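# Press the gauge pin on the magnet-marked post

## Task

Find the post on the checking fixture that has a yellow magnet on it. Drive that post's gauge pin fully home and keep it pressed in for at least one second; after that it may spring back out. Do not disturb the other three pins, and do not move the magnet.

## Robot and tools

Robot: two UR20-type arms, left_arm and right_arm, each ending in a two-finger gripper (85 mm max opening) that carries a wrist camera: cam_left_wrist and cam_right_wrist (896x504 each). Calibrated bases in the scene frame: left_arm at (+0.060, +0.928, 0) m, right_arm at (-0.064, -0.817, 0) m, both turned only slightly about z.

Frames. Scene frame: origin at table-top height midway between the nominal bases, +z up, +x out over the table, left_arm toward +y (not the image sides). Each arm reports its end_effector_position (m), end_effector_quat_wxyz and velocities (m/s, rad/s) in its own base frame; wrist-camera poses likewise. Commanded offsets act along the axes of that arm's current Hand target, i.e. the tool frame: fingers point along +z, they open and close along y, and a wrist block juts up to 12 cm toward +x. end_effector_position is the middle of the closed pads; closed fingertips reach about 19 mm past it, open ones about 6 mm.

The row (shared by execute_actions and move): 20 numbers, each in [-1, 1], always all 20 even if one arm is idle. Order: left dx, dy, dz, rx, ry, rz, gripper position, force_limit, speed, activate; then the same ten for the right arm. dx..rz are an offset, not a pose: measured from the arm's Hand target as it was when the action or move began, in tool axes, scaled so 1.0 = 0.6 m or 180 degrees; rx, ry, rz form one rotation vector. Within one action every row counts from that same start, but the next call starts from the updated Hand target, so repeating an offset moves further. Six zeros means no new pose for that arm. Gripper numbers are absolute settings: position +1 fully open, about -0.8 pads touching, -1 close until blocked; force_limit -1..+1 sets grip strength; speed -1/0/+1 is about 20/85/150 mm/s; both start at +1. To leave a gripper alone, resend its last position, force_limit and speed (0 is a real command). activate stays 0; send 1 once only if fault shows 7 or 13.

Tools:
- execute_actions(actions, cameras): actions is a list of actions; each action is a table of up to 15 rows, one per 1/30 s step, the last row held to fill 15 steps (0.5 s). Images come only for an empty list or when cameras names them (["all"], [] or names).
- move(target, speed, blend, stop_force, zero, blocking, cameras): target is one row or a list of up to 15 rows, each still an offset from the same starting Hand targets. Straight-line paths, no obstacle avoidance, total cap 10 s. speed in m/s, 0.002 to 4.2 (default 0.25), rotation limited to twice that in rad/s; one value or one per target. blend in m rounds corners of a list (0 = stop at each). stop_force in N, 6 to 120, one value for both arms: an arm's path ends when its wrist sensor feels that much push against its travel, then it backs to just before the push; finger numbers must be identical across a list when used; unreliable if the gripper turns. zero (bool, only with stop_force) rezeros the sensor first (default true). blocking=false returns early, not allowed with stop_force. The result adds a move: line: done, off_target, moving, held or fault, plus limits=paced (pose clipped) or limits=held (steps withheld).
- wait(seconds 0 to 3600, cameras): let time pass without new commands.
- stop(cameras): brake a running move; the fingers continue.
- zoom_image(camera, region): closer look at the latest image of cam_left_wrist or cam_right_wrist; region [x0, y0, x1, y1] in pixels, at most 504 by 504.
- zero_wrist_force(arm): tare left_arm or right_arm sensor; nothing moves.
- read_manual(section): licence texts only.
- finished_scene(scene): ends the current scene, giving its number; irreversible, call nothing else in that reply.

Results: Hand target (the last accepted commanded pose, after clipping; the gripper often rests a bit short of it and a fresh execute_actions re-requests it), end_effector_position, joint positions and torques (positive toward larger angle, offset and noisy), step readings, Wrist force/torque in tool axes (a push on a surface shows as force into the arm) plus a peak line, motor temperatures (MOTOR HOT from 70 °C, over-temperature stop at 85 °C). Gripper: position_measured in counts (3 open, about 78 = 60 mm, 130 = 40 mm, 180 = 20 mm, 230 pads together); object_status 0 moving, 1 blocked opening, 2 blocked closing (a grip), 3 reached target or fully closed; fault 0 normal. Camera calibration (intrinsics, T_world_to_cam) is given; wrist-camera pose updates arrive with each image.

Cautions. Arms are stiff: commanding even slightly beyond a solid contact can trip a fault stop (about 150 N outside force, or wrist joints at 98.4 N m; 10 s halt). Approach the pin slowly with stop_force, press, then retreat in a separate call without stop_force. Orientation commands are clipped to 32 degrees per step. Keep paths away from an arm's own base and keep the arms apart; a clearance check exists but is not foolproof. Do not bump the magnet, the other pins or the fixture hard, and nothing may leave the table. Avoid long pushes toward unreachable poses, which heat motors.

Each tool is called after "Call:" by a JSON object that holds its "op" and its "data".

## Session

Call:
{"op": "execute_actions", "data": {"actions": []}}

Scene clock: 0.00 s.
left_arm: end_effector_position=(+1.5589, -0.2113, +0.3064) position_measured=3 object_status=3 fault=0 end_effector_quat_wxyz=(+0.164, +0.615, -0.603, +0.481) | right_arm: end_effector_position=(+0.3647, +0.8809, +0.2847) position_measured=3 object_status=3 fault=0 end_effector_quat_wxyz=(-0.039, +0.207, +0.977, +0.001)
Joint positions: left_arm=[-0.105 -0.646 1.222 -2.923 -2.399 -2.05] | right_arm=[4.504 -1.813 -1.999 -0.898 1.65 1.781]
Joint velocities: within noise
Joint torques (N m): no reading
Motor temperatures (°C): left_arm=[24 36 26 39 35 34] | right_arm=[29 36 36 38 34 39]
Wrist force (N): no reading
Wrist torque (N m): no reading
Wrist force, peak (N): no reading
Hand target: left_arm +1.5589, -0.2113, +0.3064; +0.164, +0.615, -0.603, +0.481 | right_arm +0.3647, +0.8809, +0.2847; -0.039, +0.207, +0.977, +0.001
Tool commands: left_gripper/position=+1.0 left_gripper/force_limit=+1.0 left_gripper/speed=+1.0 left_gripper/activate=+0.0 right_gripper/position=+1.0 right_gripper/force_limit=+1.0 right_gripper/speed=+1.0 right_gripper/activate=+0.0

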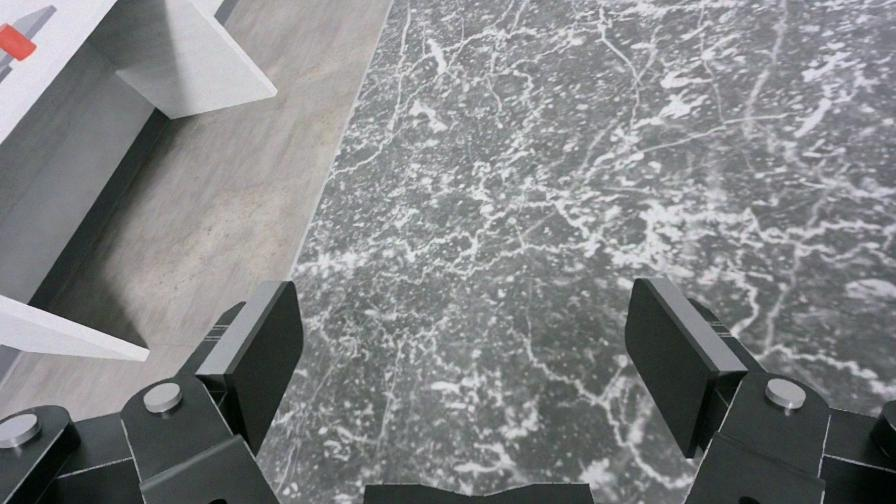

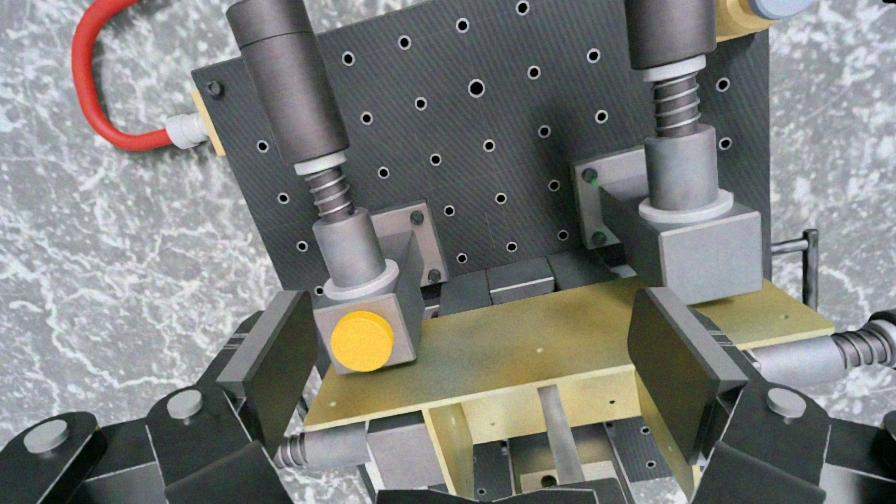

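Call:
{"op": "move", "data": {"target": [[0,0,0,0,0,0,1,1,1,0, 0.22,0,-0.2,0,0,0,1,1,1,0],[0,0,0,0,0,0,1,1,1,0, 0.22,0,-0.2,0,0,0,-1,-0.5,0,0]], "speed": 0.4, "cameras": ["cam_right_wrist"]}}

Scene clock: 3.13 s.
left_arm: end_effector_position=(+1.5589, -0.2113, +0.3064) position_measured=3 object_status=3 fault=0 end_effector_quat_wxyz=(+0.164, +0.615, -0.603, +0.481) | right_arm: end_effector_position=(+0.2537, +0.9323, +0.4145) position_measured=232 object_status=3 fault=0 end_effector_quat_wxyz=(-0.039, +0.207, +0.977, +0.001)
Joint positions: left_arm=[-0.105 -0.646 1.222 -2.923 -2.399 -2.05] | right_arm=[4.629 -1.736 -1.888 -1.077 1.649 1.906]
Joint torques (N m): left_arm=[2.3 -265.57 -92.16 -9.39 -2.8 -0.51] | right_arm=[18.69 131.57 109.1 5.46 -4.36 4.83]
Wrist force (N): left_arm=[0.0 -0.2 0.2] | right_arm=[1.9 1.0 0.7]
Wrist torque (N m): left_arm=[-0.03 0.01 0.00] | right_arm=[-0.03 -0.40 -0.13]
Wrist force, peak (N): left_arm=[0.1 -0.5 0.2] | right_arm=[5.0 1.2 -2.3]
Hand target: left_arm +1.5589, -0.2113, +0.3064; +0.164, +0.615, -0.603, +0.481 | right_arm +0.2537, +0.9323, +0.4145; -0.039, +0.207, +0.977, +0.001
Off the commanded pose: left_arm 0.000 m, 0 deg | right_arm 0.000 m, 0 deg.
move: done
cam_right_wrist: T_world_to_cam=[[0.43548, 0.89881, -0.04991, -0.91906], [0.85335, -0.39453, 0.34079, 0.02844], [0.28662, -0.19099, -0.93881, 0.61127]] pos_world=[0.20076, 0.95403, 0.51831]

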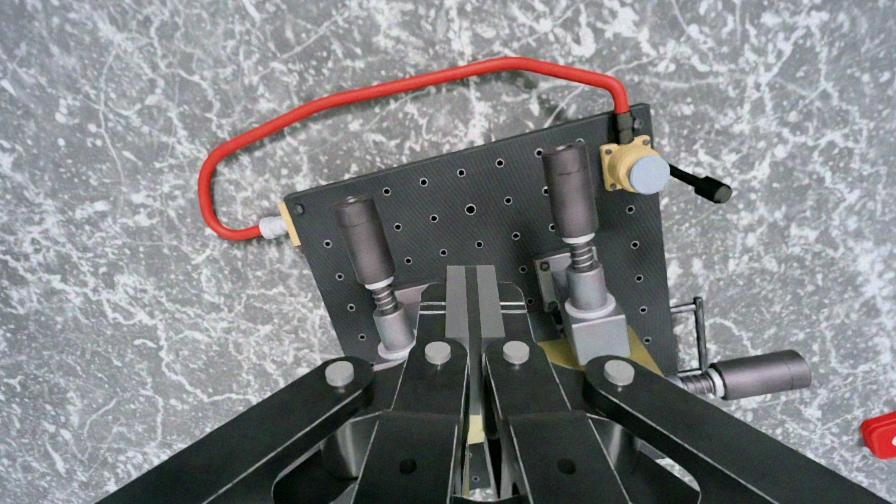

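Call:
{"op": "move", "data": {"target": [[0,0,0,0,0,0,1,1,1,0, 0.0305,-0.1767,0.1958,-0.0018,-0.0249,-0.0707,-1,-0.5,0,0],[0,0,0,0,0,0,1,1,1,0, -0.0012,-0.167,0.4102,-0.0018,-0.0249,-0.0707,-1,-0.5,0,0]], "speed": 0.25, "blend": [0.03,0], "cameras": ["cam_right_wrist"]}}

Scene clock: 6.80 s.
left_arm: end_effector_position=(+1.5589, -0.2113, +0.3064) position_measured=3 object_status=3 fault=0 end_effector_quat_wxyz=(+0.164, +0.615, -0.603, +0.481) | right_arm: end_effector_position=(+0.1948, +0.8448, +0.1708) position_measured=232 object_status=3 fault=0 end_effector_quat_wxyz=(+0.000, +0.098, +0.995, +0.000)
Joint positions: left_arm=[-0.105 -0.646 1.222 -2.923 -2.399 -2.05] | right_arm=[4.719 -1.83 -2.193 -0.69 1.572 1.774]
Joint torques (N m): left_arm=[4.8 -266.32 -94.32 -9.45 -2.57 -0.83] | right_arm=[-24.13 93.25 58.67 15.63 -4.2 -6.82]
Wrist force (N): left_arm=[-0.2 -0.1 0.0] | right_arm=[1.1 0.9 0.3]
Wrist torque (N m): left_arm=[-0.02 0.05 0.00] | right_arm=[0.41 -0.14 0.37]
Wrist force, peak (N): left_arm=[0.5 -0.5 0.0] | right_arm=[1.4 3.1 -1.6]
Hand target: left_arm +1.5589, -0.2113, +0.3064; +0.164, +0.615, -0.603, +0.481 | right_arm +0.1948, +0.8448, +0.1706; +0.000, +0.098, +0.995, +0.000
Off the commanded pose: left_arm 0.000 m, 0 deg | right_arm 0.000 m, 0 deg.
move: done
cam_right_wrist: T_world_to_cam=[[0.22986, 0.97267, -0.03281, -0.85228], [0.88994, -0.19643, 0.41161, -0.05925], [0.39392, -0.12381, -0.91077, 0.30019]] pos_world=[0.13038, 0.85451, 0.26983]

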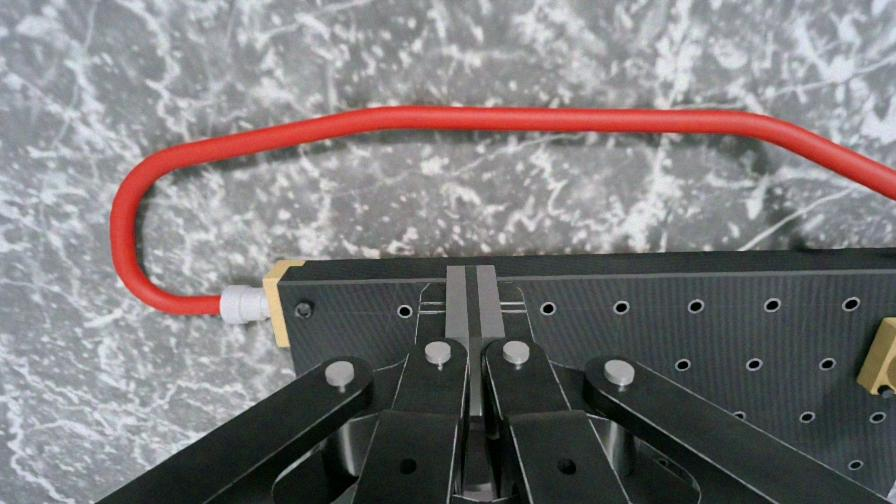

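Call:
{"op": "move", "data": {"target": [0,0,0,0,0,0,1,1,1,0, -0.12,0,0,0,0,0,-1,-0.5,0,0], "speed": 0.025, "stop_force": 8}}

Call:
{"op": "move", "data": {"target": [0,0,0,0,0,0,1,1,1,0, -0.08,0,0,0,0,0,-1,-0.5,0,0], "speed": 0.015, "stop_force": 50}}

Scene clock: 10.03 s.
left_arm: end_effector_position=(+1.5589, -0.2113, +0.3064) position_measured=3 object_status=3 fault=0 end_effector_quat_wxyz=(+0.164, +0.615, -0.603, +0.481) | right_arm: end_effector_position=(+0.2353, +0.8368, +0.1706) position_measured=232 object_status=3 fault=0 end_effector_quat_wxyz=(+0.000, +0.098, +0.995, +0.000)
Joint positions: left_arm=[-0.105 -0.646 1.222 -2.923 -2.399 -2.05] | right_arm=[4.671 -1.832 -2.19 -0.691 1.572 1.726]
Joint torques (N m): left_arm=[-3.21 -264.5 -95.81 -9.58 -2.55 -0.94] | right_arm=[13.48 133.22 59 12.31 -4.25 5.11]
Wrist force (N): left_arm=[0.1 -0.3 0.0] | right_arm=[7.7 2.1 0.0]
Wrist torque (N m): left_arm=[-0.05 0.00 0.00] | right_arm=[0.45 -0.25 -0.10]
Wrist force, peak (N): left_arm=[0.4 -0.4 -0.1] | right_arm=[9.7 2.7 1.3]
Hand target: left_arm +1.5589, -0.2113, +0.3064; +0.164, +0.615, -0.603, +0.481 | right_arm +0.2353, +0.8368, +0.1706; +0.000, +0.098, +0.995, +0.000 (not the last commanded pose)
Off the commanded pose: left_arm 0.000 m, 0 deg | right_arm 0.031 m, 0 deg.
move: contact (right_arm)

Scene clock: 12.40 s.
left_arm: end_effector_position=(+1.5589, -0.2113, +0.3064) position_measured=3 object_status=3 fault=0 end_effector_quat_wxyz=(+0.164, +0.615, -0.603, +0.481) | right_arm: end_effector_position=(+0.2529, +0.8333, +0.1706) position_measured=232 object_status=3 fault=0 end_effector_quat_wxyz=(+0.000, +0.098, +0.995, +0.000)
Joint positions: left_arm=[-0.105 -0.646 1.222 -2.923 -2.399 -2.05] | right_arm=[4.65 -1.833 -2.188 -0.692 1.572 1.705]
Joint torques (N m): left_arm=[0.77 -266.93 -91.47 -9.41 -3.05 -1.68] | right_arm=[-28.66 126.9 50.66 10.36 -23.13 5.28]
Wrist force (N): left_arm=[0.1 0.0 0.1] | right_arm=[57.8 -3.6 -10.8]
Wrist torque (N m): left_arm=[0.00 -0.02 0.00] | right_arm=[0.38 -0.48 -0.14]
Wrist force, peak (N): left_arm=[0.4 -0.3 -0.2] | right_arm=[92.1 -3.2 -1.7]
Hand target: left_arm +1.5589, -0.2113, +0.3064; +0.164, +0.615, -0.603, +0.481 | right_arm +0.2529, +0.8333, +0.1706; +0.000, +0.098, +0.995, +0.000 (not the last commanded pose)
Off the commanded pose: left_arm 0.000 m, 0 deg | right_arm 0.030 m, 0 deg.
move: contact (right_arm)

Call:
{"op": "move", "data": {"target": [0,0,0,0,0,0,1,1,1,0, -0.002,0,0,0,0,0,-1,-0.5,0,0], "speed": 0.01}}

Call:
{"op": "wait", "data": {"seconds": 1.2}}

Call:
{"op": "move", "data": {"target": [0,0,0,0,0,0,1,1,1,0, 0.1,0,0,0,0,0,-1,-0.5,0,0], "speed": 0.1}}

Call:
{"op": "finished_scene", "data": {"scene": 1}}

Scene clock: 13.50 s.
left_arm: end_effector_position=(+1.5589, -0.2113, +0.3064) position_measured=3 object_status=3 fault=0 end_effector_quat_wxyz=(+0.164, +0.615, -0.603, +0.481) | right_arm: end_effector_position=(+0.2513, +0.8336, +0.1706) position_measured=232 object_status=3 fault=0 end_effector_quat_wxyz=(-0.001, +0.099, +0.995, +0.000)
Joint positions: left_arm=[-0.105 -0.646 1.222 -2.923 -2.399 -2.05] | right_arm=[4.651 -1.833 -2.188 -0.691 1.574 1.707]
Joint torques (N m): left_arm=[-1.2 -271.16 -89.85 -9.74 -2.3 -1.79] | right_arm=[-9.68 113.45 73.12 9.82 -0.46 -2.33]
Wrist force (N): left_arm=[0.0 -0.2 -0.1] | right_arm=[13.1 0.9 0.3]
Wrist torque (N m): left_arm=[-0.03 0.01 0.00] | right_arm=[0.47 -0.23 -0.12]
Wrist force, peak (N): left_arm=[0.0 -0.4 0.2] | right_arm=[149.6 1.6 5.1]
Hand target: left_arm +1.5589, -0.2113, +0.3064; +0.164, +0.615, -0.603, +0.481 | right_arm +0.2513, +0.8336, +0.1706; -0.001, +0.099, +0.995, +0.000 (not the last commanded pose)
Tool commands: left_gripper/position=+1.0 left_gripper/force_limit=+1.0 left_gripper/speed=+1.0 left_gripper/activate=+0.0 right_gripper/position=-1.0 right_gripper/force_limit=-0.498039 right_gripper/speed=+0.003922 right_gripper/activate=+0.0
Off the commanded pose: left_arm 0.000 m, 0 deg | right_arm 0.003 m, 0 deg.
FORCE FAULT: contact force on the right arm reached its limit, and that arm stopped. The contact can be on any part of that arm, not only on its tool. That arm's remaining commands of this call were not run. That arm is still stopped at the end of this call. That arm stays stopped for about 10 more seconds. Until then a move that you send moves the other arm only, and its call returns only when the move has ended. Once the stop has ended, the next robot result says so. If the stop ends while you think or write, that arm runs what you send next, counted from a new Hand target: where the arm stands when the stop ends. While its stop runs, that arm takes no new command, but its gripper still runs the gripper command that each later call begins with. Until it ends, the stop uses up actions while you think or wait. An arm that is not stopped still takes commands.
move: fault (right_arm)

not run: an earlier result of this reply reported a fault or no control. Calls in your next reply go to the robot.

not run: an earlier result of this reply reported a fault or no control. Calls in your next reply go to the robot.

not run: an earlier result of this reply reported a fault or no control. Calls in your next reply go to the robot.

Call:
{"op": "wait", "data": {"seconds": 10.5}}

Call:
{"op": "move", "data": {"target": [0,0,0,0,0,0,1,1,1,0, 0.03,0,0,0,0,0,-1,-0.5,0,0], "speed": 0.1}}

Call:
{"op": "move", "data": {"target": [0,0,0,0,0,0,1,1,1,0, -0.07,0,0,0,0,0,-1,-0.5,0,0], "speed": 0.02, "stop_force": 30}}

Call:
{"op": "wait", "data": {"seconds": 1.1}}

Scene clock: 24.30 s.
left_arm: end_effector_position=(+1.5589, -0.2113, +0.3064) position_measured=3 object_status=3 fault=0 end_effector_quat_wxyz=(+0.164, +0.615, -0.603, +0.481) | right_arm: end_effector_position=(+0.2513, +0.8336, +0.1706) position_measured=232 object_status=3 fault=0 end_effector_quat_wxyz=(-0.001, +0.099, +0.995, +0.000)
Joint positions: left_arm=[-0.105 -0.646 1.222 -2.923 -2.399 -2.05] | right_arm=[4.651 -1.833 -2.188 -0.691 1.574 1.707]
Joint torques (N m): left_arm=[-0.13 -267.54 -89.75 -8.9 -2.56 -1.43] | right_arm=[-9.02 118.62 72.37 10.18 -0.84 -2.52]
Wrist force (N): left_arm=[0.0 0.1 -0.1] | right_arm=[13.5 1.1 0.4]
Wrist torque (N m): left_arm=[0.01 0.01 0.00] | right_arm=[0.51 -0.29 -0.12]
Wrist force, peak (N): left_arm=[-0.1 -0.6 -0.2] | right_arm=[13.9 1.2 0.3]
Hand target: left_arm +1.5589, -0.2113, +0.3064; +0.164, +0.615, -0.603, +0.481 | right_arm +0.2513, +0.8336, +0.1706; -0.001, +0.099, +0.995, +0.000 (not the last commanded pose)
Tool commands: left_gripper/position=+1.0 left_gripper/force_limit=+1.0 left_gripper/speed=+1.0 left_gripper/activate=+0.0 right_gripper/position=-1.0 right_gripper/force_limit=-0.498039 right_gripper/speed=+0.003922 right_gripper/activate=+0.0
Off the commanded pose: left_arm 0.000 m, 0 deg | right_arm 0.003 m, 0 deg.
FORCE FAULT, CONTINUED: the right arm's stop, for the force fault that an earlier result reported, is over. The rest of the stop counts as 19 of the actions that you can send in this scene. During its stop the right arm's controller moved it back a little. That arm's target is now where it stood when the stop ended, not its last command. That arm accepts commands again.
wait: 10.50 s; at rest from the start

Scene clock: 24.90 s.
left_arm: end_effector_position=(+1.5589, -0.2113, +0.3064) position_measured=3 object_status=3 fault=0 end_effector_quat_wxyz=(+0.164, +0.615, -0.603, +0.481) | right_arm: end_effector_position=(+0.2338, +0.8371, +0.1706) position_measured=232 object_status=3 fault=0 end_effector_quat_wxyz=(-0.001, +0.099, +0.995, +0.000)
Joint positions: left_arm=[-0.105 -0.646 1.222 -2.923 -2.399 -2.05] | right_arm=[4.672 -1.832 -2.19 -0.691 1.574 1.728]
Joint torques (N m): left_arm=[-4.18 -267.78 -91.76 -8.86 -2.37 -1.18] | right_arm=[19.34 135.43 59.97 15.44 -0.16 3.11]
Wrist force (N): left_arm=[0.3 -0.4 -0.1] | right_arm=[8.8 0.2 8.1]
Wrist torque (N m): left_arm=[-0.07 -0.04 0.00] | right_arm=[0.45 -0.53 -0.08]
Wrist force, peak (N): left_arm=[-0.1 -0.4 0.3] | right_arm=[13.6 1.1 0.3]
Hand target: left_arm +1.5589, -0.2113, +0.3064; +0.164, +0.615, -0.603, +0.481 | right_arm +0.2336, +0.8371, +0.1706; -0.001, +0.099, +0.995, +0.000
Off the commanded pose: left_arm 0.000 m, 0 deg | right_arm 0.000 m, 0 deg.
move: done

Scene clock: 27.13 s.
left_arm: end_effector_position=(+1.5589, -0.2113, +0.3064) position_measured=3 object_status=3 fault=0 end_effector_quat_wxyz=(+0.164, +0.615, -0.603, +0.481) | right_arm: end_effector_position=(+0.2526, +0.8333, +0.1706) position_measured=232 object_status=3 fault=0 end_effector_quat_wxyz=(-0.001, +0.099, +0.995, +0.000)
Joint positions: left_arm=[-0.105 -0.646 1.222 -2.923 -2.399 -2.05] | right_arm=[4.65 -1.833 -2.188 -0.691 1.574 1.706]
Joint torques (N m): left_arm=[-0.8 -265.06 -89.48 -8.76 -3.01 -1.32] | right_arm=[-3.39 135.9 49.18 12.42 -6.16 4.88]
Wrist force (N): left_arm=[-0.2 -0.1 0.0] | right_arm=[27.9 5.1 2.0]
Wrist torque (N m): left_arm=[-0.03 0.03 0.00] | right_arm=[0.57 -0.81 -0.19]
Wrist force, peak (N): left_arm=[0.0 0.4 -0.4] | right_arm=[88.1 -2.3 4.2]
Hand target: left_arm +1.5589, -0.2113, +0.3064; +0.164, +0.615, -0.603, +0.481 | right_arm +0.2525, +0.8333, +0.1706; -0.001, +0.099, +0.995, +0.000 (not the last commanded pose)
Off the commanded pose: left_arm 0.000 m, 0 deg | right_arm 0.023 m, 0 deg.
move: contact (right_arm)

Scene clock: 28.23 s.
left_arm: end_effector_position=(+1.5589, -0.2113, +0.3064) position_measured=3 object_status=3 fault=0 end_effector_quat_wxyz=(+0.164, +0.615, -0.603, +0.481) | right_arm: end_effector_position=(+0.2525, +0.8333, +0.1706) position_measured=232 object_status=3 fault=0 end_effector_quat_wxyz=(-0.001, +0.099, +0.995, +0.000)
Joint positions: left_arm=[-0.105 -0.646 1.222 -2.923 -2.399 -2.05] | right_arm=[4.65 -1.833 -2.188 -0.691 1.574 1.706]
Joint torques (N m): left_arm=[3.76 -263.68 -89.9 -8.84 -3.14 -1.65] | right_arm=[-1.48 127.8 49.97 12.26 -2.55 5.56]
Wrist force (N): left_arm=[0.0 -0.1 -0.1] | right_arm=[25.7 6.4 3.9]
Wrist torque (N m): left_arm=[-0.02 0.00 0.00] | right_arm=[0.64 -0.74 -0.19]
Wrist force, peak (N): left_arm=[-0.3 -0.3 -0.3] | right_arm=[27.5 5.3 2.2]
Hand target: left_arm +1.5589, -0.2113, +0.3064; +0.164, +0.615, -0.603, +0.481 | right_arm +0.2525, +0.8333, +0.1706; -0.001, +0.099, +0.995, +0.000 (not the last commanded pose)
Tool commands: left_gripper/position=+1.0 left_gripper/force_limit=+1.0 left_gripper/speed=+1.0 left_gripper/activate=+0.0 right_gripper/position=-1.0 right_gripper/force_limit=-0.5 right_gripper/speed=+0.0 right_gripper/activate=+0.0
Off the commanded pose: left_arm 0.000 m, 0 deg | right_arm 0.023 m, 0 deg.
wait: 1.10 s; at rest by 0.17 s

Call:
{"op": "finished_scene", "data": {"scene": 1}}

The scene is finished: the task was done.


## Next scene

The same job, from a new start.

Call:
{"op": "execute_actions", "data": {"actions": []}}

Scene clock: 0.00 s.
left_arm: end_effector_position=(+1.2449, -0.9950, +0.1726) position_measured=3 object_status=3 fault=0 end_effector_quat_wxyz=(-0.052, -0.612, +0.785, -0.079) | right_arm: end_effector_position=(+1.5911, -0.4431, +0.2264) position_measured=3 object_status=3 fault=0 end_effector_quat_wxyz=(+0.277, +0.852, -0.343, +0.282)
Joint positions: left_arm=[-0.774 -0.625 0.99 -2.08 -1.695 -2.108] | right_arm=[3.13 -2.528 -1.097 -0.679 0.847 -2.545]
Joint velocities: within noise
Joint torques (N m): no reading
Motor temperatures (°C): left_arm=[24 35 26 38 34 34] | right_arm=[28 35 36 37 34 38]
Wrist force (N): no reading
Wrist torque (N m): no reading
Wrist force, peak (N): no reading
Hand target: left_arm +1.2449, -0.9950, +0.1726; -0.052, -0.612, +0.785, -0.079 | right_arm +1.5911, -0.4431, +0.2264; +0.277, +0.852, -0.343, +0.282
Tool commands: left_gripper/position=+1.0 left_gripper/force_limit=+1.0 left_gripper/speed=+1.0 left_gripper/activate=+0.0 right_gripper/position=+1.0 right_gripper/force_limit=+1.0 right_gripper/speed=+1.0 right_gripper/activate=+0.0
camera_calibration:
cam_left_wrist: T_world_to_cam=[[-0.96269, 0.26452, -0.05706, 1.47173], [0.24163, 0.93521, 0.25882, 0.60288], [0.12183, 0.23538, -0.96424, 0.36947]] pos_world=[1.22613, -1.04009, 0.28419]
cam_right_wrist: T_world_to_cam=[[-0.7524, -0.61621, 0.23277, 0.88009], [-0.65701, 0.67666, -0.33238, 1.43887], [0.04731, -0.40301, -0.91397, 0.06985]] pos_world=[1.60422, -0.40315, 0.33723]

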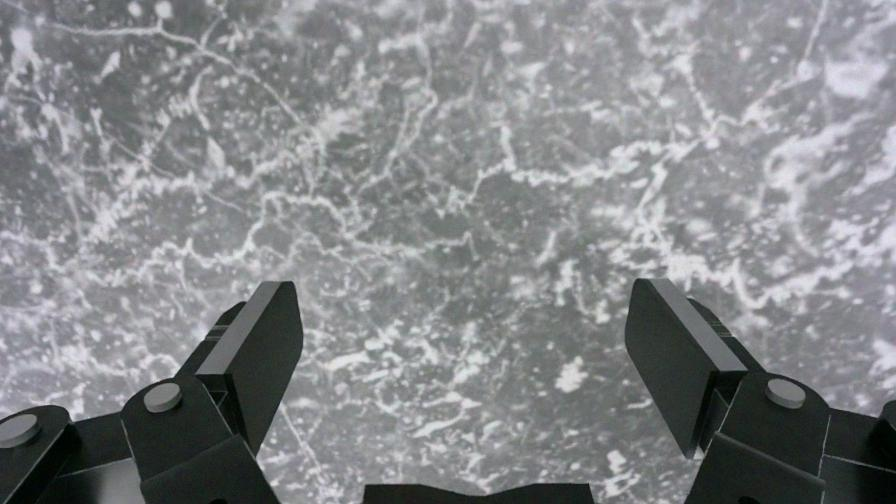

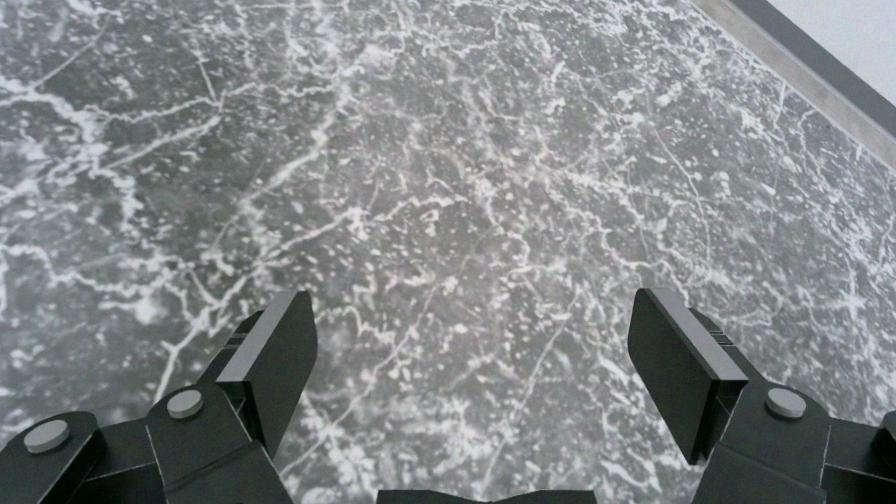

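Call:
{"op": "move", "data": {"target": [-0.338,0.965,-0.968,0,0,0,-1,-0.5,0,0, -0.31,0.36,-1.0,0,0,0,-1,-0.5,0,0], "speed": 0.7, "cameras": ["all"]}}

Scene clock: 3.23 s.
left_arm: end_effector_position=(+0.7242, -0.5549, +0.6711) position_measured=232 object_status=3 fault=0 end_effector_quat_wxyz=(-0.052, -0.612, +0.785, -0.079) | right_arm: end_effector_position=(+1.1446, -0.0960, +0.5746) position_measured=232 object_status=3 fault=0 end_effector_quat_wxyz=(+0.277, +0.852, -0.343, +0.282)
Joint positions: left_arm=[-0.832 -1.604 1.77 -1.888 -1.686 -2.166] | right_arm=[3.455 -1.812 -1.729 -1.07 0.763 -2.106]
Joint torques (N m): left_arm=[-14.16 -119.16 -82.88 -7.51 5.9 -4.8] | right_arm=[23.65 155.42 83.22 6.33 -7.7 6.33]
Wrist force (N): left_arm=[0.7 -0.3 -0.1] | right_arm=[-1.0 -0.6 -1.7]
Wrist torque (N m): left_arm=[-0.05 -0.06 0.17] | right_arm=[-0.35 0.45 -0.21]
Wrist force, peak (N): left_arm=[-1.5 4.5 -4.9] | right_arm=[-1.5 1.2 -6.1]
Hand target: left_arm +0.7241, -0.5548, +0.6713; -0.052, -0.612, +0.785, -0.079 | right_arm +1.1445, -0.0959, +0.5747; +0.277, +0.852, -0.343, +0.282
Off the commanded pose: left_arm 0.000 m, 0 deg | right_arm 0.000 m, 0 deg.
move: done
cam_left_wrist: T_world_to_cam=[[-0.96271, 0.26449, -0.05694, 0.88238], [0.24162, 0.9352, 0.25889, 0.18803], [0.12172, 0.23547, -0.96423, 0.81011]] pos_world=[0.70543, -0.59999, 0.7827]
cam_right_wrist: T_world_to_cam=[[-0.75235, -0.61626, 0.23279, 0.67697], [-0.65706, 0.67661, -0.33236, 1.02636], [0.04731, -0.40301, -0.91397, 0.54914]] pos_world=[1.15772, -0.05595, 0.68543]

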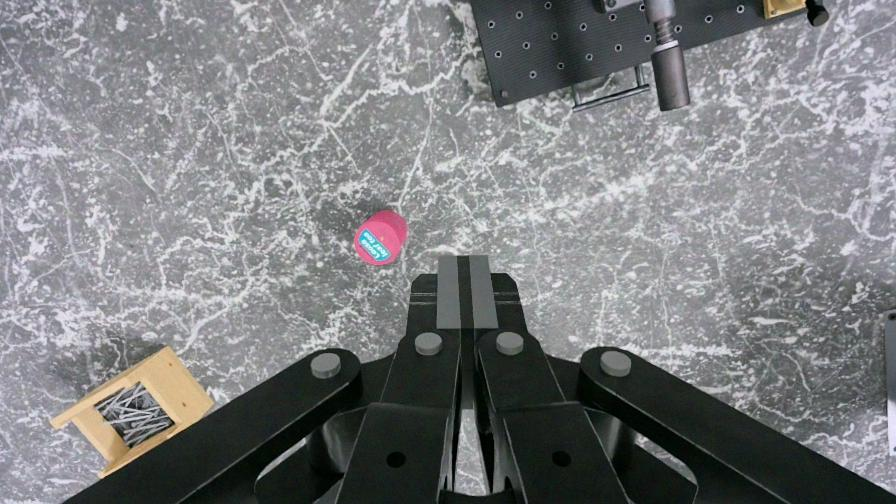

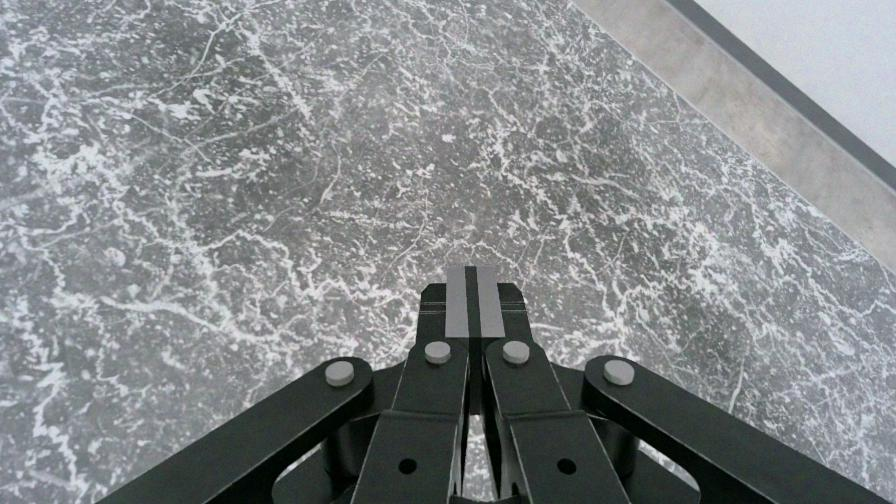

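Call:
{"op": "move", "data": {"target": [0.645,0.01,0.116,0,0,0,-1,-0.5,0,0, 0,0,0,0,0,0,-1,-0.5,0,0], "speed": 0.6, "cameras": ["cam_left_wrist"]}}

Scene clock: 4.87 s.
left_arm: end_effector_position=(+0.6247, -0.9350, +0.6719) position_measured=232 object_status=3 fault=0 end_effector_quat_wxyz=(-0.052, -0.612, +0.785, -0.080) | right_arm: end_effector_position=(+1.1445, -0.0959, +0.5747) position_measured=232 object_status=3 fault=0 end_effector_quat_wxyz=(+0.277, +0.852, -0.343, +0.282)
Joint positions: left_arm=[-1.142 -1.369 1.516 -1.897 -1.635 -2.473] | right_arm=[3.455 -1.812 -1.729 -1.07 0.763 -2.106]
Joint torques (N m): left_arm=[-23.61 -115.59 -132.73 -7.23 5.74 -4.34] | right_arm=[18.19 159.39 89.37 4.79 -7.68 5.51]
Wrist force (N): left_arm=[0.5 -0.3 -0.4] | right_arm=[-0.5 -0.4 -1.5]
Wrist torque (N m): left_arm=[-0.08 -0.02 0.12] | right_arm=[-0.33 0.36 -0.21]
Wrist force, peak (N): left_arm=[6.3 -0.3 0.9] | right_arm=[-0.9 -0.7 -1.8]
Hand target: left_arm +0.6247, -0.9352, +0.6719; -0.052, -0.612, +0.785, -0.079 | right_arm +1.1445, -0.0959, +0.5747; +0.277, +0.852, -0.343, +0.282
Off the commanded pose: left_arm 0.000 m, 0 deg | right_arm 0.000 m, 0 deg.
move: done
cam_left_wrist: T_world_to_cam=[[-0.96271, 0.26443, -0.05711, 0.88725], [0.24154, 0.93526, 0.25872, 0.56757], [0.12183, 0.23528, -0.96426, 0.91227]] pos_world=[0.60593, -0.98009, 0.7835]

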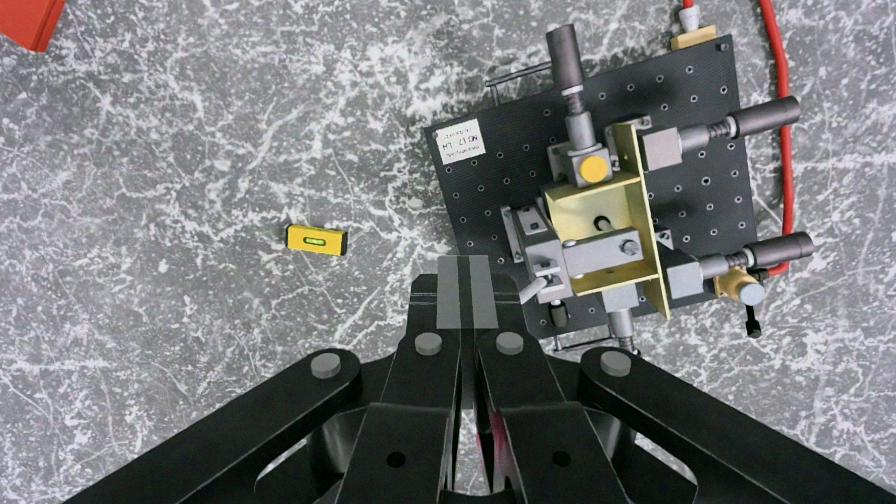

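Call:
{"op": "move", "data": {"target": [[0.2425,0.1935,0.6118,-0.0117,-0.0592,-0.0829,-1,-0.5,0,0,0,0,0,0,0,0,-1,-0.5,0,0],[0.176,0.2143,0.8697,-0.0117,-0.0592,-0.0829,-1,-0.5,0,0,0,0,0,0,0,0,-1,-0.5,0,0]], "speed": 0.4, "blend": [0.04,0], "cameras": ["cam_left_wrist"]}}

Scene clock: 8.23 s.
left_arm: end_effector_position=(+0.4823, -1.1038, +0.1708) position_measured=232 object_status=3 fault=0 end_effector_quat_wxyz=(+0.000, +0.713, -0.702, +0.001) | right_arm: end_effector_position=(+1.1445, -0.0959, +0.5747) position_measured=232 object_status=3 fault=0 end_effector_quat_wxyz=(+0.277, +0.852, -0.343, +0.282)
Joint positions: left_arm=[-1.327 -1.007 1.686 -2.251 -1.571 -2.913] | right_arm=[3.455 -1.812 -1.729 -1.07 0.763 -2.106]
Joint torques (N m): left_arm=[18.59 -175.53 -62.95 -14.29 6.28 0.07] | right_arm=[21.15 160.07 89.45 4.19 -8.06 6.13]
Wrist force (N): left_arm=[0.5 -0.5 -0.4] | right_arm=[-1.0 -0.5 -1.6]
Wrist torque (N m): left_arm=[-0.11 -0.02 0.19] | right_arm=[-0.35 0.45 -0.21]
Wrist force, peak (N): left_arm=[-1.0 -1.4 -4.5] | right_arm=[-1.2 -0.9 -1.7]
Hand target: left_arm +0.4823, -1.1037, +0.1706; +0.000, +0.713, -0.702, +0.001 | right_arm +1.1445, -0.0959, +0.5747; +0.277, +0.852, -0.343, +0.282
Off the commanded pose: left_arm 0.000 m, 0 deg | right_arm 0.000 m, 0 deg.
move: done
cam_left_wrist: T_world_to_cam=[[-0.9999, 0.01115, 0.0082, 0.49334], [0.01358, 0.90485, 0.4255, 0.93732], [-0.00267, 0.42557, -0.90492, 0.74615]] pos_world=[0.48256, -1.17118, 0.27233]

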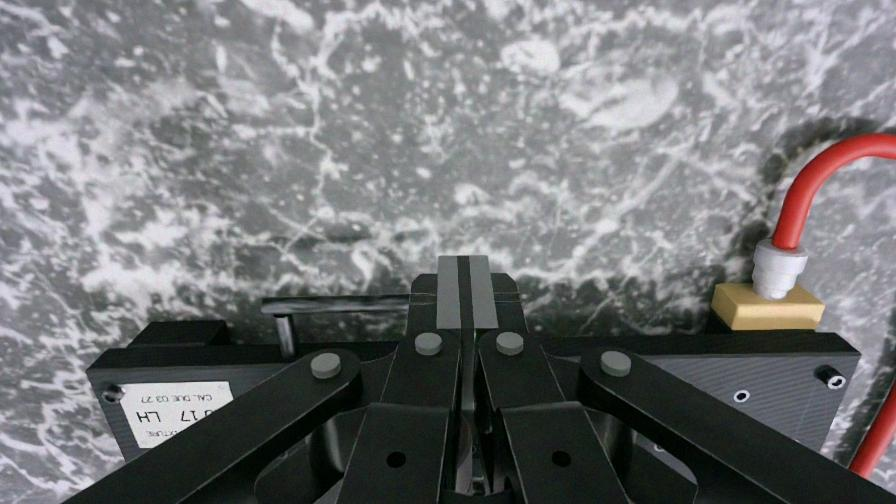

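Call:
{"op": "move", "data": {"target": [[-0.063,0,0,0,0,0,-1,-0.5,0,0,0,0,0,0,0,0,-1,-0.5,0,0],[-0.15,0,0,0,0,0,-1,-0.5,0,0,0,0,0,0,0,0,-1,-0.5,0,0]], "speed": [0.06,0.015], "blend": [0.003,0], "stop_force": 30}}

Call:
{"op": "wait", "data": {"seconds": 1.1}}

Scene clock: 11.80 s.
left_arm: end_effector_position=(+0.4815, -1.0482, +0.1705) position_measured=232 object_status=3 fault=0 end_effector_quat_wxyz=(+0.000, +0.713, -0.702, +0.001) | right_arm: end_effector_position=(+1.1445, -0.0959, +0.5747) position_measured=232 object_status=3 fault=0 end_effector_quat_wxyz=(+0.277, +0.852, -0.343, +0.282)
Joint positions: left_arm=[-1.315 -1.053 1.77 -2.288 -1.571 -2.902] | right_arm=[3.455 -1.812 -1.729 -1.07 0.763 -2.106]
Joint torques (N m): left_arm=[-0.58 -156.84 -85.92 -4.42 2.1 -4.91] | right_arm=[18.64 162.88 89.52 4.26 -8 5.12]
Wrist force (N): left_arm=[22.2 4.3 -5.4] | right_arm=[-0.7 -0.8 -1.6]
Wrist torque (N m): left_arm=[-0.14 -0.03 -0.25] | right_arm=[-0.40 0.41 -0.21]
Wrist force, peak (N): left_arm=[65.8 -0.7 18.1] | right_arm=[-1.1 -0.5 -1.9]
Hand target: left_arm +0.4815, -1.0482, +0.1705; +0.000, +0.713, -0.702, +0.001 (not the last commanded pose) | right_arm +1.1445, -0.0959, +0.5747; +0.277, +0.852, -0.343, +0.282
Off the commanded pose: left_arm 0.034 m, 0 deg | right_arm 0.000 m, 0 deg.
move: contact (left_arm); path passed 1 of 2 targets

Scene clock: 12.90 s.
left_arm: end_effector_position=(+0.4815, -1.0482, +0.1705) position_measured=232 object_status=3 fault=0 end_effector_quat_wxyz=(+0.000, +0.713, -0.702, +0.001) | right_arm: end_effector_position=(+1.1445, -0.0959, +0.5747) position_measured=232 object_status=3 fault=0 end_effector_quat_wxyz=(+0.277, +0.852, -0.343, +0.282)
Joint positions: left_arm=[-1.315 -1.053 1.769 -2.288 -1.571 -2.902] | right_arm=[3.455 -1.812 -1.729 -1.07 0.763 -2.106]
Joint torques (N m): left_arm=[-4.21 -153.76 -85.11 -6.26 1.42 -5.15] | right_arm=[18.3 164.71 90.86 4.99 -7.86 5.63]
Wrist force (N): left_arm=[20.4 2.9 -5.8] | right_arm=[-1.2 -0.4 -1.5]
Wrist torque (N m): left_arm=[-0.15 -0.06 -0.24] | right_arm=[-0.33 0.48 -0.21]
Wrist force, peak (N): left_arm=[21.8 4.3 -5.5] | right_arm=[-1.0 -0.5 -1.9]
Hand target: left_arm +0.4815, -1.0482, +0.1705; +0.000, +0.713, -0.702, +0.001 (not the last commanded pose) | right_arm +1.1445, -0.0959, +0.5747; +0.277, +0.852, -0.343, +0.282
Tool commands: left_gripper/position=-1.0 left_gripper/force_limit=-0.5 left_gripper/speed=+0.0 left_gripper/activate=+0.0 right_gripper/position=-1.0 right_gripper/force_limit=-0.5 right_gripper/speed=+0.0 right_gripper/activate=+0.0
Off the commanded pose: left_arm 0.035 m, 0 deg | right_arm 0.000 m, 0 deg.
wait: 1.10 s; at rest by 0.17 s

Call:
{"op": "move", "data": {"target": [-0.0006,0,0,0,0,0,-1,-0.5,0,0,0,0,0,0,0,0,-1,-0.5,0,0], "speed": 0.01}}

Call:
{"op": "wait", "data": {"seconds": 1.0}}

Call:
{"op": "finished_scene", "data": {"scene": 2}}

Scene clock: 13.70 s.
left_arm: end_effector_position=(+0.4815, -1.0480, +0.1705) position_measured=232 object_status=3 fault=0 end_effector_quat_wxyz=(+0.000, +0.713, -0.702, +0.001) | right_arm: end_effector_position=(+1.1445, -0.0959, +0.5747) position_measured=232 object_status=3 fault=0 end_effector_quat_wxyz=(+0.277, +0.852, -0.343, +0.282)
Joint positions: left_arm=[-1.315 -1.053 1.77 -2.289 -1.571 -2.902] | right_arm=[3.455 -1.812 -1.729 -1.07 0.763 -2.106]
Joint torques (N m): left_arm=[23.91 -212.48 -31.09 -0.2 1.49 1.67] | right_arm=[18.65 161.17 91.84 4.54 -8.49 5.78]
Wrist force (N): left_arm=[38.5 -2.8 0.2] | right_arm=[-0.8 -0.6 -1.8]
Wrist torque (N m): left_arm=[-0.11 0.01 -0.19] | right_arm=[-0.36 0.42 -0.21]
Wrist force, peak (N): left_arm=[38.5 -2.8 0.2] | right_arm=[-1.1 -0.5 -1.9]
Hand target: left_arm +0.4815, -1.0479, +0.1705; +0.000, +0.713, -0.702, +0.001 | right_arm +1.1445, -0.0959, +0.5747; +0.277, +0.852, -0.343, +0.282
Off the commanded pose: left_arm 0.000 m, 0 deg | right_arm 0.000 m, 0 deg.
move: done

Scene clock: 14.70 s.
left_arm: end_effector_position=(+0.4815, -1.0479, +0.1705) position_measured=232 object_status=3 fault=0 end_effector_quat_wxyz=(+0.000, +0.713, -0.702, +0.001) | right_arm: end_effector_position=(+1.1445, -0.0959, +0.5747) position_measured=232 object_status=3 fault=0 end_effector_quat_wxyz=(+0.277, +0.852, -0.343, +0.282)
Joint positions: left_arm=[-1.315 -1.054 1.77 -2.289 -1.571 -2.902] | right_arm=[3.455 -1.812 -1.729 -1.07 0.763 -2.106]
Joint torques (N m): left_arm=[37.04 -229.45 -24.75 10.94 1.57 1.56] | right_arm=[21.07 158.8 94.97 4.25 -8.81 5.52]
Wrist force (N): left_arm=[55.1 -6.4 10.8] | right_arm=[-1.0 -0.4 -1.5]
Wrist torque (N m): left_arm=[-0.08 0.22 -0.14] | right_arm=[-0.33 0.45 -0.21]
Wrist force, peak (N): left_arm=[55.1 -6.4 10.8] | right_arm=[-1.1 -0.8 -1.8]
Hand target: left_arm +0.4815, -1.0479, +0.1705; +0.000, +0.713, -0.702, +0.001 | right_arm +1.1445, -0.0959, +0.5747; +0.277, +0.852, -0.343, +0.282
Tool commands: left_gripper/position=-1.0 left_gripper/force_limit=-0.5 left_gripper/speed=+0.0 left_gripper/activate=+0.0 right_gripper/position=-1.0 right_gripper/force_limit=-0.5 right_gripper/speed=+0.0 right_gripper/activate=+0.0
Off the commanded pose: left_arm 0.000 m, 0 deg | right_arm 0.000 m, 0 deg.
wait: 1.00 s; at rest by 0.17 s

The scene is finished: the task was done.


## Next scene

The same job, from a new start.

Call:
{"op": "execute_actions", "data": {"actions": []}}

Scene clock: 0.00 s.
left_arm: end_effector_position=(+0.4095, -1.0280, +0.3496) position_measured=3 object_status=3 fault=0 end_effector_quat_wxyz=(-0.166, +0.603, +0.780, +0.006) | right_arm: end_effector_position=(+1.7496, +0.0920, +0.2599) position_measured=3 object_status=3 fault=0 end_effector_quat_wxyz=(-0.210, +0.702, +0.632, +0.252)
Joint positions: left_arm=[-1.316 -1.125 1.554 -1.726 -1.763 0.028] | right_arm=[3.192 -2.85 -0.27 -1.441 2.224 1.778]
Joint velocities: within noise
Joint torques (N m): no reading
Motor temperatures (°C): left_arm=[24 35 26 38 34 33] | right_arm=[28 35 35 36 33 38]
Wrist force (N): no reading
Wrist torque (N m): no reading
Wrist force, peak (N): no reading
Hand target: left_arm +0.4095, -1.0280, +0.3496; -0.166, +0.603, +0.780, +0.006 | right_arm +1.7496, +0.0920, +0.2599; -0.210, +0.702, +0.632, +0.252
Tool commands: left_gripper/position=+1.0 left_gripper/force_limit=+1.0 left_gripper/speed=+1.0 left_gripper/activate=+0.0 right_gripper/position=+1.0 right_gripper/force_limit=+1.0 right_gripper/speed=+1.0 right_gripper/activate=+0.0
camera_calibration:
cam_left_wrist: T_world_to_cam=[[0.9508, 0.2447, -0.19002, -0.07115], [0.27712, -0.94595, 0.16847, -1.12698], [-0.13853, -0.21284, -0.96722, 0.29654]] pos_world=[0.42104, -0.98554, 0.46316]
cam_right_wrist: T_world_to_cam=[[0.99231, -0.12159, -0.02333, -1.71021], [-0.12362, -0.96276, -0.24045, 0.38571], [0.00678, 0.24148, -0.97038, 0.33492]] pos_world=[1.74246, 0.08251, 0.37785]

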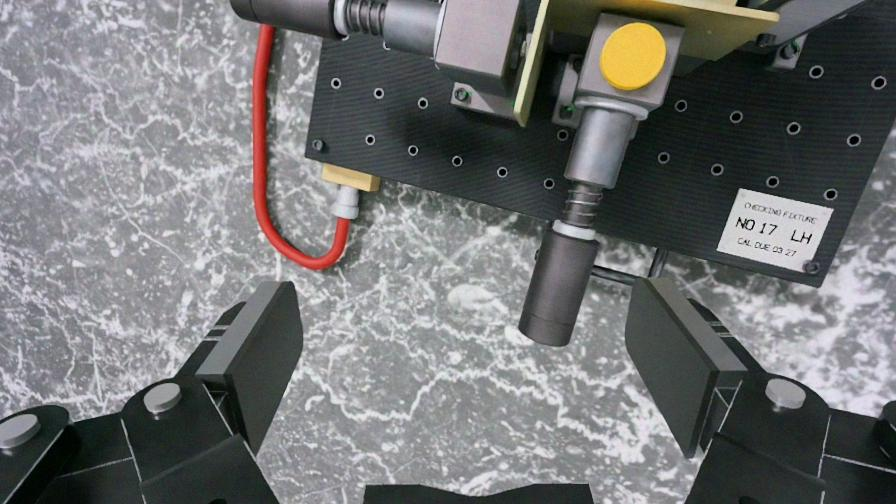

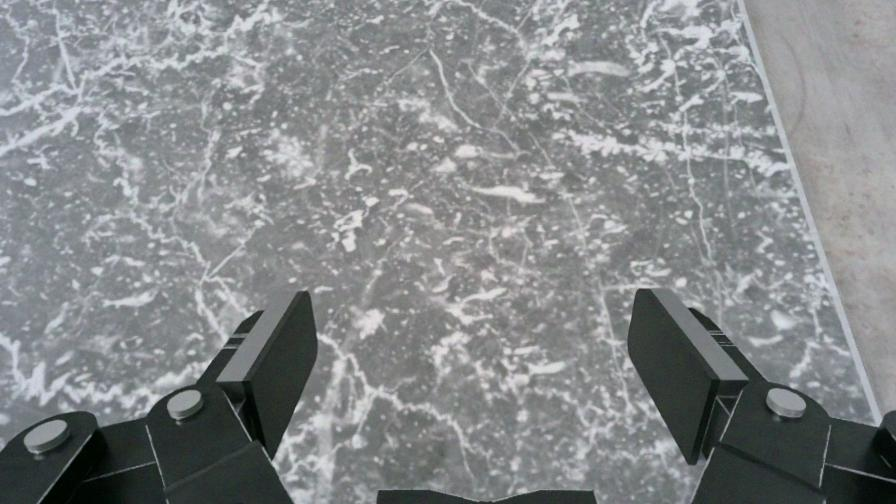

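Call:
{"op": "move", "data": {"target": [[-0.204,0.0542,0.0717,-0.0717,-0.0788,0.0733,-1,-0.5,0,0,0,0,0,0,0,0,1,1,1,0],[-0.2358,0.0897,0.2318,-0.0717,-0.0788,0.0733,-1,-0.5,0,0,0,0,0,0,0,0,1,1,1,0]], "speed": 0.35, "blend": [0.03,0], "cameras": ["cam_left_wrist"]}}

Scene clock: 3.27 s.
left_arm: end_effector_position=(+0.4558, -1.1172, +0.1705) position_measured=232 object_status=3 fault=0 end_effector_quat_wxyz=(+0.000, +0.699, +0.715, +0.000) | right_arm: end_effector_position=(+1.7496, +0.0920, +0.2599) position_measured=3 object_status=3 fault=0 end_effector_quat_wxyz=(-0.210, +0.702, +0.632, +0.252)
Joint positions: left_arm=[-1.351 -1.005 1.682 -2.249 -1.571 0.199] | right_arm=[3.192 -2.85 -0.27 -1.441 2.224 1.778]
Joint torques (N m): left_arm=[20.17 -175.14 -62.51 -13.04 5.85 2.58] | right_arm=[0.11 309.05 108.23 11.11 3.98 -1.3]
Wrist force (N): left_arm=[-0.3 0.0 -0.7] | right_arm=[0.0 -0.2 -0.3]
Wrist torque (N m): left_arm=[-0.13 -0.01 0.04] | right_arm=[-0.04 -0.01 0.00]
Wrist force, peak (N): left_arm=[0.2 0.0 3.3] | right_arm=[-0.6 0.2 0.0]
Hand target: left_arm +0.4559, -1.1172, +0.1703; +0.000, +0.699, +0.715, +0.000 | right_arm +1.7496, +0.0920, +0.2599; -0.210, +0.702, +0.632, +0.252
Off the commanded pose: left_arm 0.000 m, 0 deg | right_arm 0.000 m, 0 deg.
move: done
cam_left_wrist: T_world_to_cam=[[0.99995, -0.0051, 0.00872, -0.46274], [-0.00834, -0.90396, 0.42753, -1.06121], [0.00571, -0.42758, -0.90396, -0.20566]] pos_world=[0.45504, -1.04959, 0.27183]

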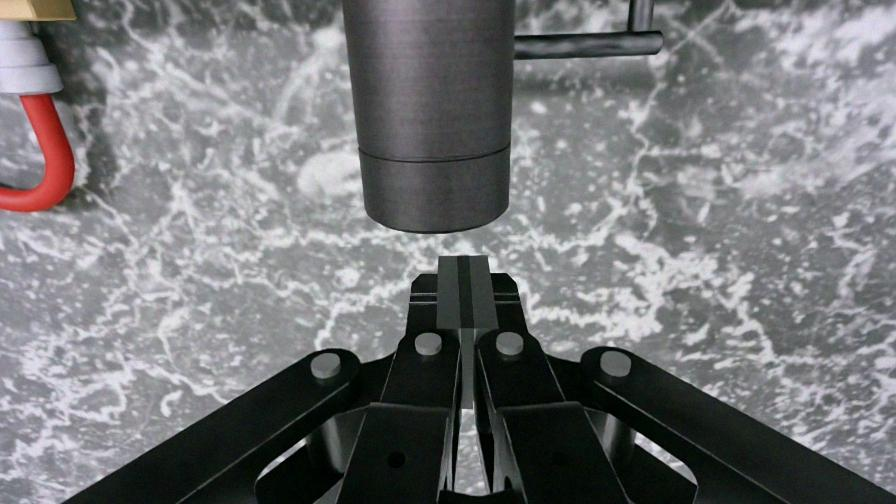

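Call:
{"op": "move", "data": {"target": [[0.028,-0.009,0,0,0,0,-1,-0.5,0,0,0,0,0,0,0,0,1,1,1,0],[0.052,-0.009,0,0,0,0,-1,-0.5,0,0,0,0,0,0,0,0,1,1,1,0],[0.14,-0.009,0,0,0,0,-1,-0.5,0,0,0,0,0,0,0,0,1,1,1,0]], "speed": [0.06,0.06,0.015], "blend": [0.003,0.003,0], "stop_force": 40}}

Call:
{"op": "wait", "data": {"seconds": 1.1}}

Scene clock: 7.73 s.
left_arm: end_effector_position=(+0.4496, -1.0804, +0.1703) position_measured=232 object_status=3 fault=0 end_effector_quat_wxyz=(+0.000, +0.699, +0.715, +0.000) | right_arm: end_effector_position=(+1.7496, +0.0920, +0.2599) position_measured=3 object_status=3 fault=0 end_effector_quat_wxyz=(-0.210, +0.702, +0.632, +0.252)
Joint positions: left_arm=[-1.349 -1.038 1.742 -2.276 -1.571 0.2] | right_arm=[3.192 -2.85 -0.27 -1.441 2.224 1.778]
Joint torques (N m): left_arm=[2 -155.4 -70.8 3.03 4.4 -3.78] | right_arm=[2.94 308.59 106.86 10.21 3.97 -1.05]
Wrist force (N): left_arm=[-40.0 -1.7 -11.2] | right_arm=[-0.2 0.3 0.0]
Wrist torque (N m): left_arm=[-0.03 0.12 -0.19] | right_arm=[0.06 0.04 0.00]
Wrist force, peak (N): left_arm=[-81.2 2.2 14.1] | right_arm=[-0.5 0.3 0.0]
Hand target: left_arm +0.4496, -1.0805, +0.1703; +0.000, +0.699, +0.715, +0.000 (not the last commanded pose) | right_arm +1.7496, +0.0920, +0.2599; -0.210, +0.702, +0.632, +0.252
Off the commanded pose: left_arm 0.047 m, 0 deg | right_arm 0.000 m, 0 deg.
move: contact (left_arm); path passed 2 of 3 targets

Scene clock: 8.83 s.
left_arm: end_effector_position=(+0.4496, -1.0805, +0.1703) position_measured=232 object_status=3 fault=0 end_effector_quat_wxyz=(+0.000, +0.699, +0.715, +0.000) | right_arm: end_effector_position=(+1.7496, +0.0920, +0.2599) position_measured=3 object_status=3 fault=0 end_effector_quat_wxyz=(-0.210, +0.702, +0.632, +0.252)
Joint positions: left_arm=[-1.349 -1.038 1.742 -2.276 -1.571 0.2] | right_arm=[3.192 -2.85 -0.27 -1.441 2.224 1.778]
Joint torques (N m): left_arm=[0.15 -154.05 -67.45 0.3 4.8 -3.53] | right_arm=[-1.04 305.73 107.46 11.13 3.41 -1.13]
Wrist force (N): left_arm=[-39.3 -1.1 -10.7] | right_arm=[0.0 0.2 0.1]
Wrist torque (N m): left_arm=[0.03 0.09 -0.18] | right_arm=[0.04 0.00 0.00]
Wrist force, peak (N): left_arm=[-40.4 -1.3 -11.0] | right_arm=[-0.3 0.3 0.1]
Hand target: left_arm +0.4496, -1.0805, +0.1703; +0.000, +0.699, +0.715, +0.000 (not the last commanded pose) | right_arm +1.7496, +0.0920, +0.2599; -0.210, +0.702, +0.632, +0.252
Tool commands: left_gripper/position=-1.0 left_gripper/force_limit=-0.5 left_gripper/speed=+0.0 left_gripper/activate=+0.0 right_gripper/position=+1.0 right_gripper/force_limit=+1.0 right_gripper/speed=+1.0 right_gripper/activate=+0.0
Off the commanded pose: left_arm 0.047 m, 0 deg | right_arm 0.000 m, 0 deg.
wait: 1.10 s; at rest by 0.17 s

Call:
{"op": "finished_scene", "data": {"scene": 3}}

The scene is finished: the task was done.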